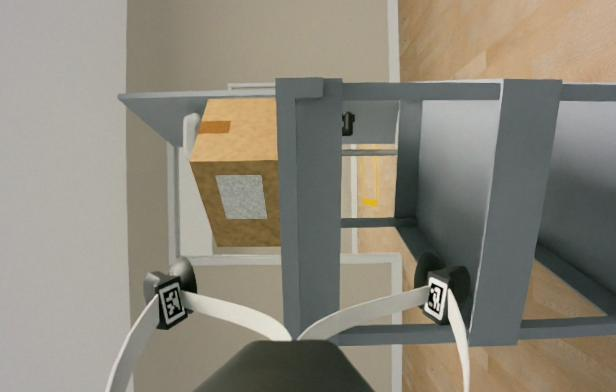

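move --blocking false --r2 '{"base":{"strafe_m":-0.02},"joints":{"gripper_m":0.141,"arm_m":0.40},"contact_limits":{"arm_m":0},"speeds":{"arm_m":0.15}}'

wait --seconds 1

wait --seconds 2 --cameras '["r2_wrist_camera","r2_head_camera"]'

Scene clock: 373.93 s.
move: r2 moving
r1: as last shown
r1.lidar_m: 1.20 2.75 0.25 - 0.25 0.25 0.48 1.28 1.28 2.78 2.89 1.20
r1.motor_effort: lift_m=+14(14) arm_m=+5(5) wheel_0=+1(1) wheel_1=+0(0) wheel_2=+0(0)
r1.servo_current: wrist_yaw_rad=59(65) wrist_pitch_rad=39(46) wrist_roll_rad=26(59) gripper_m=46(46)
r1.contact_limits: strafe_m 0.5
r1.wrist_depth_mm: - 137 - 488 285 201 - / - 138 - 488 290 193 - / 114 138 231 492 290 195 162 / 132 148 - 496 291 195 157 / - - - 449 293 196 157 / - - 193 449 191 195 163 / 1464 1308 1336 143 274 178 -
r2.base_odometry: x=-0.228 y=-0.820 heading=-2.129
r2.turned_by_wheels: +0.000
r2.turned_by_imu: +0.000
r2.base_tilt: forward=-0.7 right=+0.0
r2.lidar_m: 0.84 3.33 2.38 2.27 2.35 2.34 2.21 2.31 2.57 2.44 2.53 0.81
r2.base_status: strafe_m moving
r2.joint_positions: lift_m=+0.660 arm_m=+0.147 wrist_yaw_rad=+0.002 wrist_pitch_rad=+0.002 wrist_roll_rad=+1.568 gripper_m=+0.139
r2.joint_status: arm_m moving; gripper_m moving
r2.measured_speeds: translate_m=-0.001 strafe_m=-0.013 rotate_rad=+0.006 lift_m=+0.000 arm_m=+0.150 wrist_yaw_rad=+0.000 wrist_pitch_rad=+0.000 wrist_roll_rad=+0.000
r2.motor_effort: lift_m=+14(15) arm_m=+8(12) wheel_0=+2(11) wheel_1=-3(11) wheel_2=+0(5)
r2.servo_current: wrist_yaw_rad=46(52) wrist_pitch_rad=39(46) wrist_roll_rad=46(52) gripper_m=72(72)
r2.contact_limits: arm_m 0
r2.hand_pose: x=+0.6067 y=-0.0867 z=+0.8381 quat_wxyz=(+0.708, +0.706, +0.001, +0.000) (m; r2's base frame)
r2.wrist_depth_mm: - - - - - 1618 1138 / - - - - - 1537 1042 / - - 788 496 - - 496 / - - 788 512 - 517 517 / - - - 539 - 544 539 / - - - 496 - 206 1098 / - - - - - 1576 1098
pictures: none

Scene clock: 374.93 s.
earlier move: r2 moving
r1.base_odometry: x=-1.573 y=+1.613 heading=+2.880
r1.turned_by_wheels: +0.000
r1.turned_by_imu: +0.000
r1.base_tilt: forward=-1.6 right=+1.3
r1.lidar_m: 1.20 2.78 0.25 - 0.25 0.25 0.47 1.28 1.27 2.78 2.88 1.21
r1.base_status: not commanded
r1.joint_positions: lift_m=+0.400 arm_m=+0.000 wrist_yaw_rad=+3.092 wrist_pitch_rad=+0.002 wrist_roll_rad=+0.000 gripper_m=+0.056
r1.joint_status: not commanded
r1.measured_speeds: all 0
r1.motor_effort: lift_m=+14(14) arm_m=+5(5) wheel_0=+0(1) wheel_1=+0(0) wheel_2=+0(0)
r1.servo_current: wrist_yaw_rad=39(72) wrist_pitch_rad=39(52) wrist_roll_rad=52(72) gripper_m=39(46)
r1.contact_limits: strafe_m 0.5
r1.hand_pose: x=-0.1129 y=+0.1017 z=+0.5780 quat_wxyz=(+0.025, -0.001, +0.000, +1.000) (m; r1's base frame)
r1.wrist_depth_mm: - 138 - 484 286 201 - / - 138 - 488 289 193 - / 113 138 230 488 290 194 163 / 132 148 - 496 290 195 157 / - - - 445 291 196 157 / - - 193 449 191 195 163 / 1499 1308 1336 143 274 178 -
r2.base_odometry: x=-0.228 y=-0.819 heading=-2.128
r2.turned_by_wheels: +0.000
r2.turned_by_imu: +0.000
r2.base_tilt: forward=-0.6 right=+0.1
r2.lidar_m: 0.82 3.32 2.41 2.27 2.36 2.34 2.21 2.30 2.52 2.43 2.54 0.83
r2.base_status: done
r2.joint_positions: lift_m=+0.660 arm_m=+0.297 wrist_yaw_rad=+0.002 wrist_pitch_rad=+0.002 wrist_roll_rad=+1.568 gripper_m=+0.141
r2.joint_status: arm_m moving; the others done
r2.measured_speeds: translate_m=+0.000 strafe_m=+0.000 rotate_rad=+0.000 lift_m=+0.000 arm_m=+0.150 wrist_yaw_rad=+0.000 wrist_pitch_rad=+0.000 wrist_roll_rad=+0.000
r2.motor_effort: lift_m=+14(15) arm_m=+7(13) wheel_0=+2(11) wheel_1=-1(11) wheel_2=+0(5)
r2.servo_current: wrist_yaw_rad=39(59) wrist_pitch_rad=33(46) wrist_roll_rad=52(59) gripper_m=52(72)
r2.contact_limits: arm_m 0
r2.hand_pose: x=+0.7567 y=-0.0867 z=+0.8381 quat_wxyz=(+0.708, +0.706, +0.001, +0.000) (m; r2's base frame)
r2.wrist_depth_mm: - - - - - 1537 1078 / - - - 334 338 338 - / - - 621 349 - - - / - - 634 364 - - - / - - 750 377 - - - / - - - 330 - 187 404 / - - - - - 1808 430
wait: 1.00 s; no rest
pictures: none

Scene clock: 376.10 s.
earlier move: r2 done
r1.base_odometry: x=-1.573 y=+1.613 heading=+2.880
r1.turned_by_wheels: +0.000
r1.turned_by_imu: +0.000
r1.base_tilt: forward=-1.6 right=+1.3
r1.lidar_m: 1.20 2.77 0.25 - 0.25 0.25 0.50 1.29 1.27 2.80 2.90 1.22
r1.base_status: not commanded
r1.joint_positions: lift_m=+0.400 arm_m=+0.000 wrist_yaw_rad=+3.092 wrist_pitch_rad=+0.002 wrist_roll_rad=+0.000 gripper_m=+0.056
r1.joint_status: not commanded
r1.measured_speeds: all 0
r1.motor_effort: lift_m=+14(14) arm_m=+5(5) wheel_0=+0(1) wheel_1=+0(0) wheel_2=+0(0)
r1.servo_current: wrist_yaw_rad=52(72) wrist_pitch_rad=46(52) wrist_roll_rad=52(72) gripper_m=46(46)
r1.contact_limits: strafe_m 0.5
r1.hand_pose: x=-0.1129 y=+0.1017 z=+0.5780 quat_wxyz=(+0.025, -0.001, +0.000, +1.000) (m; r1's base frame)
r1.wrist_depth_mm: - 138 - 480 286 201 - / - 138 - 488 289 193 - / 114 138 230 488 290 195 163 / 132 148 - 496 290 195 156 / - - - 449 294 195 157 / - - 194 452 191 195 163 / 1430 1308 1308 142 274 178 -
r2.base_odometry: x=-0.228 y=-0.819 heading=-2.128
r2.turned_by_wheels: +0.000
r2.turned_by_imu: +0.000
r2.base_tilt: forward=-0.7 right=+0.1
r2.lidar_m: 0.83 3.36 2.40 2.28 2.36 2.34 2.22 2.30 2.58 2.44 2.53 0.83
r2.base_status: done
r2.joint_positions: lift_m=+0.660 arm_m=+0.400 wrist_yaw_rad=+0.002 wrist_pitch_rad=+0.002 wrist_roll_rad=+1.568 gripper_m=+0.141
r2.joint_status: all done
r2.measured_speeds: all 0
r2.motor_effort: lift_m=+14(15) arm_m=+7(13) wheel_0=+2(11) wheel_1=-1(11) wheel_2=+0(5)
r2.servo_current: wrist_yaw_rad=46(59) wrist_pitch_rad=46(46) wrist_roll_rad=46(65) gripper_m=52(72)
r2.contact_limits: arm_m 0
r2.hand_pose: x=+0.8593 y=-0.0867 z=+0.8381 quat_wxyz=(+0.708, +0.706, +0.001, +0.000) (m; r2's base frame)
r2.wrist_depth_mm: - - - 226 230 242 - / - - 574 236 237 - - / - 535 473 246 251 - - / - - 504 255 - 854 - / - - 603 270 276 - - / - - 212 215 278 189 - / - - - - - 1756 -
wait: 1.17 of 2 s (r2 has come to rest)
pictures: r2_head_camera, r2_wrist_camera
Images, in order (width x height): r2_head_camera 420x560, r2_wrist_camera 616x392.

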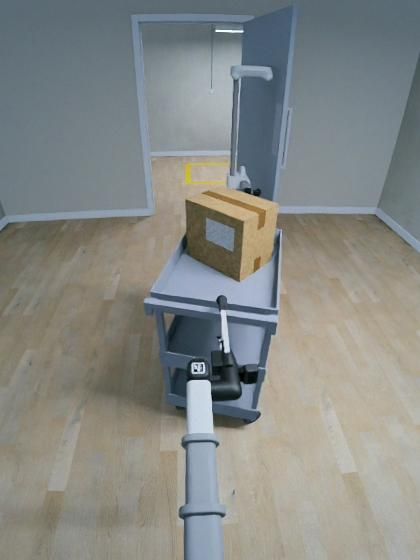

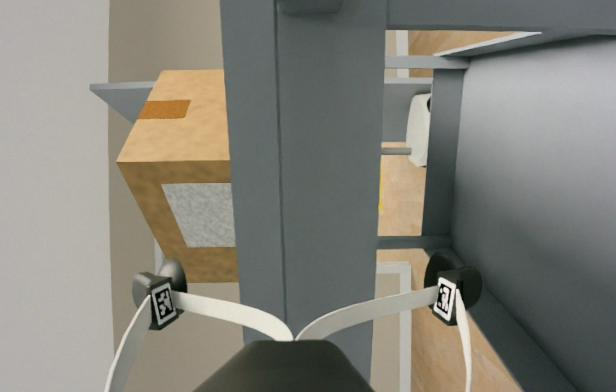

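move --blocking false --r2 '{"joints":{"arm_m":0.46},"contact_limits":{"arm_m":0},"speeds":{"arm_m":0.1}}'

wait --seconds 2

move --blocking false --r2 '{"joints":{"gripper_m":0.0}}'

wait --seconds 3 --cameras '["r2_wrist_camera","r2_head_camera"]'

Scene clock: 385.30 s.
move: r2 moving
r1: as last shown
r1.lidar_m: 1.19 2.75 0.25 - 0.25 0.25 0.49 1.28 1.28 2.79 2.88 1.19
r1.servo_current: wrist_yaw_rad=52(65) wrist_pitch_rad=46(52) wrist_roll_rad=46(59) gripper_m=39(46)
r1.contact_limits: strafe_m 0.5
r1.wrist_depth_mm: - 138 - 480 286 200 - / - 138 - 488 290 193 - / 113 138 229 496 290 195 163 / 132 148 - 496 290 195 157 / - - - 445 291 195 157 / - - 194 452 191 195 164 / 1464 1336 1336 143 273 178 -
r2.base_odometry: x=-0.228 y=-0.819 heading=-2.128
r2.turned_by_wheels: +0.000
r2.turned_by_imu: +0.000
r2.base_tilt: forward=-0.7 right=+0.1
r2.lidar_m: 0.81 3.33 2.43 2.26 2.35 2.34 2.20 2.30 2.58 2.42 2.54 0.82
r2.base_status: not commanded
r2.joint_positions: lift_m=+0.660 arm_m=+0.438 wrist_yaw_rad=+0.002 wrist_pitch_rad=+0.002 wrist_roll_rad=+1.568 gripper_m=+0.141
r2.joint_status: arm_m moving
r2.measured_speeds: translate_m=+0.000 strafe_m=+0.000 rotate_rad=+0.000 lift_m=+0.000 arm_m=+0.099 wrist_yaw_rad=+0.000 wrist_pitch_rad=+0.000 wrist_roll_rad=+0.000
r2.motor_effort: lift_m=+14(14) arm_m=+13(13) wheel_0=+2(2) wheel_1=-1(1) wheel_2=+0(0)
r2.servo_current: wrist_yaw_rad=52(52) wrist_pitch_rad=33(46) wrist_roll_rad=59(59) gripper_m=39(52)
r2.contact_limits: arm_m 0
r2.hand_pose: x=+0.8971 y=-0.0867 z=+0.8381 quat_wxyz=(+0.708, +0.706, +0.001, +0.000) (m; r2's base frame)
r2.wrist_depth_mm: - - 144 196 198 1661 - / - - 521 204 206 778 - / - 484 452 213 214 788 - / - 496 163 223 225 - - / - - 530 230 235 - - / - - 175 239 211 190 - / - - - - - 1808 -
pictures: none

Scene clock: 385.93 s.
earlier move: r2 done
r1.base_odometry: x=-1.573 y=+1.613 heading=+2.880
r1.turned_by_wheels: +0.000
r1.turned_by_imu: +0.000
r1.base_tilt: forward=-1.6 right=+1.2
r1.lidar_m: 1.19 2.81 0.25 - 0.25 0.25 0.48 1.28 1.26 2.78 2.88 1.19
r1.base_status: not commanded
r1.joint_positions: lift_m=+0.400 arm_m=+0.000 wrist_yaw_rad=+3.092 wrist_pitch_rad=+0.002 wrist_roll_rad=+0.000 gripper_m=+0.056
r1.joint_status: not commanded
r1.measured_speeds: all 0
r1.motor_effort: lift_m=+14(14) arm_m=+5(5) wheel_0=+0(1) wheel_1=+0(0) wheel_2=+0(0)
r1.servo_current: wrist_yaw_rad=46(72) wrist_pitch_rad=39(52) wrist_roll_rad=46(72) gripper_m=39(46)
r1.contact_limits: strafe_m 0.5
r1.hand_pose: x=-0.1129 y=+0.1017 z=+0.5780 quat_wxyz=(+0.025, -0.001, +0.000, +1.000) (m; r1's base frame)
r1.wrist_depth_mm: - 137 - 488 287 202 - / - 138 - 492 289 193 - / 114 138 231 492 291 195 163 / 132 148 - 492 293 195 156 / - - - 449 291 195 157 / - - 194 449 191 196 163 / 1430 1308 1336 143 273 178 -
r2.base_odometry: x=-0.228 y=-0.819 heading=-2.128
r2.turned_by_wheels: +0.000
r2.turned_by_imu: +0.000
r2.base_tilt: forward=-0.7 right=+0.1
r2.lidar_m: 0.83 3.31 2.43 2.28 2.36 2.33 2.22 2.28 2.52 2.44 2.54 0.84
r2.base_status: not commanded
r2.joint_positions: lift_m=+0.660 arm_m=+0.460 wrist_yaw_rad=+0.000 wrist_pitch_rad=+0.001 wrist_roll_rad=+1.568 gripper_m=+0.141
r2.joint_status: all done
r2.measured_speeds: all 0
r2.motor_effort: lift_m=+14(15) arm_m=+9(13) wheel_0=+2(2) wheel_1=-1(2) wheel_2=+0(0)
r2.servo_current: wrist_yaw_rad=46(59) wrist_pitch_rad=33(46) wrist_roll_rad=46(59) gripper_m=52(52)
r2.contact_limits: arm_m 0
r2.hand_pose: x=+0.9190 y=-0.0873 z=+0.8381 quat_wxyz=(+0.708, +0.706, +0.001, +0.000) (m; r2's base frame)
r2.wrist_depth_mm: - - 128 183 182 1618 - / - - 500 189 190 768 - / - 466 427 198 197 - - / - 480 146 206 205 820 - / - - 517 212 213 - - / - - 158 163 213 - - / - - - - - 1756 496
wait: 0.63 of 2 s (r2 has come to rest)
pictures: none

Scene clock: 386.43 s.
move: r2 moving
r1: as last shown
r1.base_tilt: forward=-1.6 right=+1.3
r1.lidar_m: 1.20 2.78 0.25 - 0.25 0.25 0.49 1.29 1.28 2.80 2.89 1.20
r1.servo_current: wrist_yaw_rad=33(65) wrist_pitch_rad=39(46) wrist_roll_rad=39(59) gripper_m=46(46)
r1.contact_limits: strafe_m 0.5
r1.wrist_depth_mm: - 137 - 480 285 201 - / - 138 - 488 289 192 - / 114 138 231 492 290 195 162 / 132 148 - 496 293 195 156 / - - - 449 291 196 157 / - - 194 452 191 195 163 / 1464 1308 1336 143 273 178 -
r2.base_odometry: x=-0.228 y=-0.819 heading=-2.128
r2.turned_by_wheels: +0.000
r2.turned_by_imu: +0.000
r2.base_tilt: forward=-0.7 right=+0.0
r2.lidar_m: 0.83 3.33 2.41 2.26 2.35 2.31 2.22 2.31 2.56 2.44 2.54 0.82
r2.base_status: not commanded
r2.joint_positions: lift_m=+0.660 arm_m=+0.460 wrist_yaw_rad=+0.000 wrist_pitch_rad=+0.001 wrist_roll_rad=+1.568 gripper_m=+0.129
r2.joint_status: gripper_m moving
r2.measured_speeds: all 0
r2.motor_effort: lift_m=+14(15) arm_m=+9(9) wheel_0=+2(2) wheel_1=-1(1) wheel_2=+0(0)
r2.servo_current: wrist_yaw_rad=39(52) wrist_pitch_rad=39(46) wrist_roll_rad=59(59) gripper_m=98(98)
r2.contact_limits: arm_m 0
r2.hand_pose: x=+0.9190 y=-0.0873 z=+0.8381 quat_wxyz=(+0.708, +0.706, +0.001, +0.000) (m; r2's base frame)
r2.wrist_depth_mm: - - 128 183 182 1618 - / - - 500 190 190 759 - / - 466 427 198 196 - - / - 484 147 206 206 831 - / - - 517 212 214 - - / - - 158 163 213 - - / - - - - - 1808 496
pictures: none

Scene clock: 388.27 s.
earlier move: r2 done
r1.base_odometry: x=-1.573 y=+1.613 heading=+2.880
r1.turned_by_wheels: +0.000
r1.turned_by_imu: +0.000
r1.base_tilt: forward=-1.6 right=+1.3
r1.lidar_m: 1.18 2.76 0.25 - 0.25 0.25 0.49 1.30 1.27 2.76 2.90 1.20
r1.base_status: not commanded
r1.joint_positions: lift_m=+0.400 arm_m=+0.000 wrist_yaw_rad=+3.092 wrist_pitch_rad=+0.002 wrist_roll_rad=+0.000 gripper_m=+0.056
r1.joint_status: not commanded
r1.measured_speeds: all 0
r1.motor_effort: lift_m=+14(14) arm_m=+5(5) wheel_0=+0(1) wheel_1=+0(0) wheel_2=+0(0)
r1.servo_current: wrist_yaw_rad=39(65) wrist_pitch_rad=46(52) wrist_roll_rad=46(72) gripper_m=39(52)
r1.contact_limits: strafe_m 0.5
r1.hand_pose: x=-0.1129 y=+0.1017 z=+0.5780 quat_wxyz=(+0.025, -0.001, +0.000, +1.000) (m; r1's base frame)
r1.wrist_depth_mm: - 137 - 480 286 202 - / - 138 - 484 289 193 - / 113 138 230 492 290 195 163 / 132 148 - 496 291 196 157 / - - - 449 291 196 157 / - - 193 449 190 195 163 / 1464 1308 1336 143 273 178 -
r2.base_odometry: x=-0.228 y=-0.819 heading=-2.128
r2.turned_by_wheels: +0.000
r2.turned_by_imu: +0.000
r2.base_tilt: forward=-0.7 right=+0.1
r2.lidar_m: 0.84 3.30 2.43 2.27 2.35 2.34 2.21 2.30 2.56 2.44 2.52 0.82
r2.base_status: not commanded
r2.joint_positions: lift_m=+0.660 arm_m=+0.460 wrist_yaw_rad=+0.000 wrist_pitch_rad=+0.003 wrist_roll_rad=+1.569 gripper_m=+0.002
r2.joint_status: all done
r2.measured_speeds: all 0
r2.motor_effort: lift_m=+15(15) arm_m=+5(9) wheel_0=+2(2) wheel_1=-1(2) wheel_2=+0(0)
r2.servo_current: wrist_yaw_rad=39(65) wrist_pitch_rad=46(46) wrist_roll_rad=52(59) gripper_m=189(403)
r2.contact_limits: arm_m 0
r2.hand_pose: x=+0.9192 y=-0.0873 z=+0.8375 quat_wxyz=(+0.708, +0.706, +0.001, -0.001) (m; r2's base frame)
r2.wrist_depth_mm: - - 127 182 183 1576 - / - 544 133 189 190 759 - / - 433 138 197 196 - - / - 484 146 206 210 - - / - - 151 216 214 - - / - - 159 224 180 158 - / - - - - - 1618 -
wait: 1.83 of 3 s (r2 has come to rest)
pictures: r2_head_camera, r2_wrist_camera
Images, in order (width x height): r2_head_camera 420x560, r2_wrist_camera 616x392.

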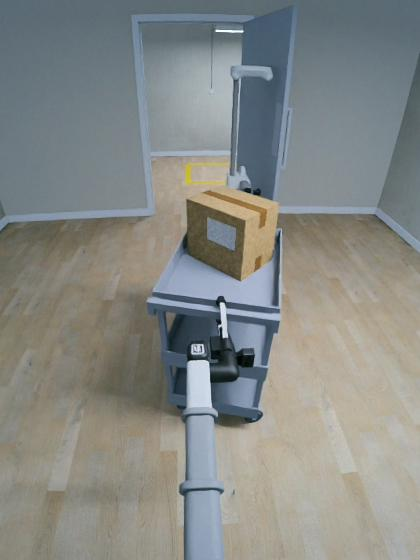

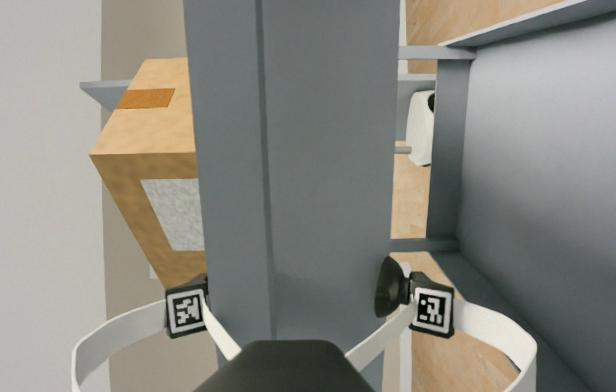

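move --blocking false --r2 '{"base":{"translate_m":0.1,"strafe_m":-0.2},"pace":"slow"}'

wait --seconds 4 --cameras '["r2_wrist_camera","r2_head_camera"]'

Scene clock: 396.83 s.
move: r2 moving
r1: as last shown
r1.lidar_m: 1.18 2.78 0.25 - 0.25 0.25 0.48 1.30 1.28 2.79 2.91 1.21
r1.servo_current: wrist_yaw_rad=52(59) wrist_pitch_rad=39(52) wrist_roll_rad=59(65) gripper_m=46(52)
r1.contact_limits: strafe_m 0.5
r1.wrist_depth_mm: - 138 - 480 283 202 - / - 138 - 488 289 193 - / 113 138 232 488 289 194 163 / 132 148 - 496 290 195 156 / - - - 449 291 196 157 / - - 194 449 191 195 163 / 1464 1308 1308 143 273 178 -
r2.base_odometry: x=-0.240 y=-0.818 heading=-2.128
r2.turned_by_wheels: +0.000
r2.turned_by_imu: +0.001
r2.base_tilt: forward=-0.7 right=+0.1
r2.lidar_m: 0.81 3.36 2.45 2.29 2.36 2.35 2.21 2.31 2.55 2.43 2.53 0.83
r2.base_status: translate_m moving; strafe_m moving
r2.joint_positions: lift_m=+0.660 arm_m=+0.460 wrist_yaw_rad=+0.000 wrist_pitch_rad=+0.003 wrist_roll_rad=+1.569 gripper_m=+0.002
r2.joint_status: not commanded
r2.measured_speeds: translate_m=+0.022 strafe_m=-0.044 rotate_rad=+0.001 lift_m=+0.000 arm_m=+0.000 wrist_yaw_rad=+0.000 wrist_pitch_rad=+0.000 wrist_roll_rad=+0.000
r2.motor_effort: lift_m=+15(15) arm_m=+5(6) wheel_0=+10(14) wheel_1=-4(7) wheel_2=-7(8)
r2.servo_current: wrist_yaw_rad=46(59) wrist_pitch_rad=39(46) wrist_roll_rad=46(52) gripper_m=189(195)
r2.contact_limits: arm_m 0
r2.hand_pose: x=+0.9192 y=-0.0873 z=+0.8375 quat_wxyz=(+0.708, +0.706, +0.001, -0.001) (m; r2's base frame)
r2.wrist_depth_mm: - - 126 182 183 1576 - / - 549 133 189 189 759 - / - 436 137 198 198 759 - / - 477 144 205 209 - - / - - 150 214 213 - - / - - 158 223 196 158 - / - - - - - 1661 -
pictures: none

Scene clock: 399.87 s.
earlier move: r2 done
r1.base_odometry: x=-1.573 y=+1.613 heading=+2.880
r1.turned_by_wheels: +0.000
r1.turned_by_imu: +0.000
r1.base_tilt: forward=-1.6 right=+1.2
r1.lidar_m: 1.04 2.78 0.25 - 0.25 0.25 0.49 1.29 1.28 2.79 2.87 1.10
r1.base_status: not commanded
r1.joint_positions: lift_m=+0.400 arm_m=+0.000 wrist_yaw_rad=+3.092 wrist_pitch_rad=+0.002 wrist_roll_rad=+0.000 gripper_m=+0.056
r1.joint_status: not commanded
r1.measured_speeds: all 0
r1.motor_effort: lift_m=+14(14) arm_m=+5(5) wheel_0=-1(1) wheel_1=+0(0) wheel_2=+0(0)
r1.servo_current: wrist_yaw_rad=39(78) wrist_pitch_rad=39(52) wrist_roll_rad=33(65) gripper_m=46(52)
r1.contact_limits: strafe_m 0.5
r1.hand_pose: x=-0.1129 y=+0.1017 z=+0.5780 quat_wxyz=(+0.025, -0.001, +0.000, +1.000) (m; r1's base frame)
r1.wrist_depth_mm: - 138 - 484 285 201 - / - 138 - 488 290 193 - / 113 138 230 492 290 193 162 / 132 148 - 492 293 195 157 / - - - 449 293 196 157 / - - 193 452 190 195 163 / 1464 1336 1336 143 272 177 -
r2.base_odometry: x=-0.450 y=-0.798 heading=-2.129
r2.turned_by_wheels: +0.000
r2.turned_by_imu: +0.002
r2.base_tilt: forward=-0.7 right=+0.1
r2.lidar_m: 0.85 3.63 2.62 2.47 2.57 2.44 2.32 2.38 2.34 2.24 2.33 0.92
r2.base_status: done
r2.joint_positions: lift_m=+0.660 arm_m=+0.460 wrist_yaw_rad=+0.002 wrist_pitch_rad=-0.005 wrist_roll_rad=+1.569 gripper_m=+0.001
r2.joint_status: not commanded
r2.measured_speeds: all 0
r2.motor_effort: lift_m=+14(15) arm_m=+4(6) wheel_0=+7(16) wheel_1=-3(8) wheel_2=-5(10)
r2.servo_current: wrist_yaw_rad=46(72) wrist_pitch_rad=46(46) wrist_roll_rad=46(59) gripper_m=65(195)
r2.contact_limits: arm_m 0
r2.hand_pose: x=+0.9194 y=-0.0870 z=+0.8399 quat_wxyz=(+0.708, +0.706, -0.001, +0.002) (m; r2's base frame)
r2.wrist_depth_mm: - - - 233 237 1464 1138 / - - - 236 236 1808 1138 / - - 609 236 236 788 - / - - 480 236 236 842 - / - - 492 236 235 831 - / - - 189 177 175 831 - / - - 603 - - - -
wait: 3.03 of 4 s (r2 has come to rest)
pictures: r2_head_camera, r2_wrist_camera
Images, in order (width x height): r2_head_camera 420x560, r2_wrist_camera 616x392.

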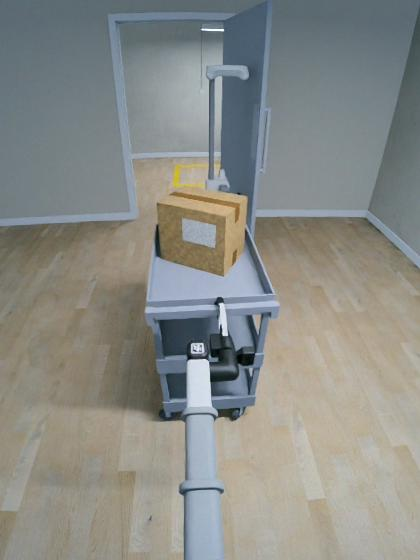

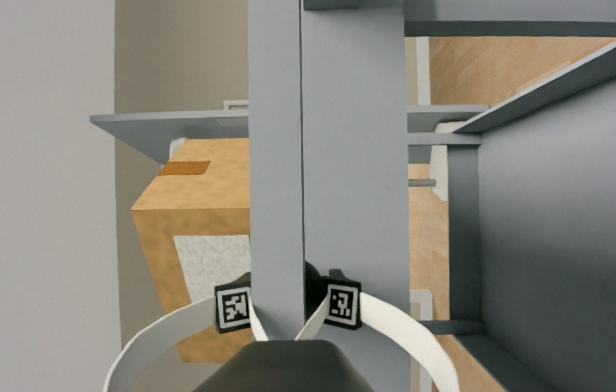

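move --blocking false --r2 '{"base":{"translate_m":0.15,"strafe_m":-0.13},"pace":"slow"}'

wait --seconds 4 --cameras '["r2_wrist_camera","r2_head_camera"]'

Scene clock: 405.03 s.
move: r2 moving
r1: as last shown
r1.base_tilt: forward=-1.6 right=+1.3
r1.lidar_m: 1.03 2.77 0.25 - 0.25 0.25 0.49 1.29 1.26 2.79 2.88 1.10
r1.motor_effort: lift_m=+14(14) arm_m=+5(5) wheel_0=+1(1) wheel_1=+0(0) wheel_2=+0(0)
r1.servo_current: wrist_yaw_rad=52(65) wrist_pitch_rad=39(46) wrist_roll_rad=39(78) gripper_m=46(46)
r1.contact_limits: strafe_m 0.5
r1.wrist_depth_mm: - 137 - 488 285 200 - / - 138 - 488 289 193 - / 114 139 231 492 289 195 162 / 132 148 - 492 291 195 156 / - - - 452 293 196 157 / - - 193 452 191 196 163 / 1499 1308 1336 143 274 178 -
r2.base_odometry: x=-0.463 y=-0.802 heading=-2.129
r2.turned_by_wheels: +0.000
r2.turned_by_imu: +0.000
r2.base_tilt: forward=-0.7 right=+0.0
r2.lidar_m: 0.86 3.62 2.60 2.46 2.61 2.45 2.33 2.40 2.33 2.22 2.32 0.91
r2.base_status: translate_m moving; strafe_m moving
r2.joint_positions: lift_m=+0.660 arm_m=+0.460 wrist_yaw_rad=+0.002 wrist_pitch_rad=-0.005 wrist_roll_rad=+1.569 gripper_m=+0.001
r2.joint_status: not commanded
r2.measured_speeds: translate_m=+0.040 strafe_m=-0.034 rotate_rad=+0.000 lift_m=+0.000 arm_m=+0.000 wrist_yaw_rad=+0.000 wrist_pitch_rad=+0.000 wrist_roll_rad=+0.000
r2.motor_effort: lift_m=+14(14) arm_m=+4(4) wheel_0=+12(13) wheel_1=-3(5) wheel_2=-12(12)
r2.servo_current: wrist_yaw_rad=52(52) wrist_pitch_rad=39(52) wrist_roll_rad=39(52) gripper_m=65(72)
r2.contact_limits: arm_m 0
r2.hand_pose: x=+0.9194 y=-0.0870 z=+0.8399 quat_wxyz=(+0.708, +0.706, -0.001, +0.002) (m; r2's base frame)
r2.wrist_depth_mm: - - - 232 241 266 264 / - - - 181 239 1808 1138 / - - 647 237 238 798 - / - - 496 237 236 831 - / - - 488 236 235 831 - / - - 188 177 175 809 - / - - 591 - - - -
pictures: none

Scene clock: 407.73 s.
earlier move: r2 done
r1.base_odometry: x=-1.573 y=+1.613 heading=+2.880
r1.turned_by_wheels: +0.000
r1.turned_by_imu: +0.000
r1.base_tilt: forward=-1.6 right=+1.3
r1.lidar_m: 0.87 2.78 0.25 - 0.25 0.25 0.49 1.26 1.28 2.78 2.88 0.99
r1.base_status: not commanded
r1.joint_positions: lift_m=+0.400 arm_m=+0.000 wrist_yaw_rad=+3.092 wrist_pitch_rad=+0.002 wrist_roll_rad=+0.000 gripper_m=+0.056
r1.joint_status: not commanded
r1.measured_speeds: all 0
r1.motor_effort: lift_m=+14(14) arm_m=+5(5) wheel_0=+0(1) wheel_1=+0(0) wheel_2=+0(0)
r1.servo_current: wrist_yaw_rad=46(72) wrist_pitch_rad=46(52) wrist_roll_rad=52(78) gripper_m=39(52)
r1.contact_limits: strafe_m 0.5
r1.hand_pose: x=-0.1129 y=+0.1017 z=+0.5780 quat_wxyz=(+0.025, -0.001, +0.000, +1.000) (m; r1's base frame)
r1.wrist_depth_mm: - 137 - 484 286 200 - / - 138 - 488 289 193 - / 114 138 232 496 290 194 162 / 132 148 - 496 293 195 156 / - - - 445 294 196 157 / - - 193 449 190 195 164 / 1430 1281 1308 143 273 178 -
r2.base_odometry: x=-0.640 y=-0.857 heading=-2.129
r2.turned_by_wheels: +0.000
r2.turned_by_imu: -0.001
r2.base_tilt: forward=-0.7 right=+0.1
r2.lidar_m: 0.79 3.46 2.75 2.63 2.73 2.59 2.48 2.57 2.22 2.09 2.20 0.96
r2.base_status: done
r2.joint_positions: lift_m=+0.660 arm_m=+0.460 wrist_yaw_rad=+0.000 wrist_pitch_rad=-0.005 wrist_roll_rad=+1.569 gripper_m=+0.001
r2.joint_status: not commanded
r2.measured_speeds: all 0
r2.motor_effort: lift_m=+14(14) arm_m=+4(4) wheel_0=+4(13) wheel_1=-6(8) wheel_2=-9(14)
r2.servo_current: wrist_yaw_rad=46(59) wrist_pitch_rad=46(52) wrist_roll_rad=39(59) gripper_m=72(72)
r2.contact_limits: arm_m 0
r2.hand_pose: x=+0.9192 y=-0.0875 z=+0.8399 quat_wxyz=(+0.708, +0.706, -0.002, +0.002) (m; r2's base frame)
r2.wrist_depth_mm: - - - 232 - 1661 1138 / - - - 272 287 306 303 / - - - 260 264 1708 535 / - - - 249 254 1618 - / - - 496 186 240 820 - / - - 188 178 182 809 - / - - 492 - 219 - -
wait: 2.70 of 4 s (r2 has come to rest)
pictures: r2_head_camera, r2_wrist_camera
Images, in order (width x height): r2_head_camera 420x560, r2_wrist_camera 616x392.

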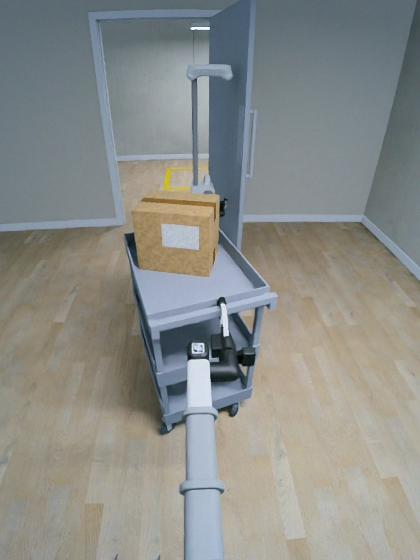

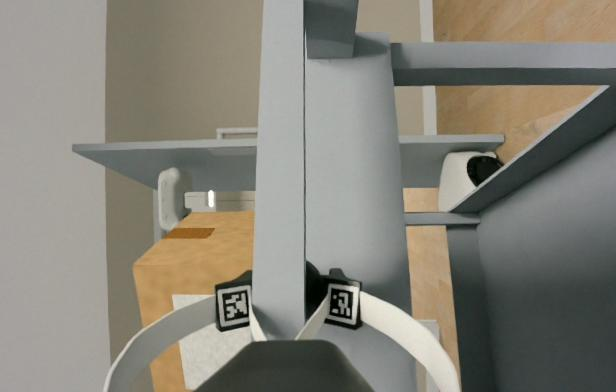

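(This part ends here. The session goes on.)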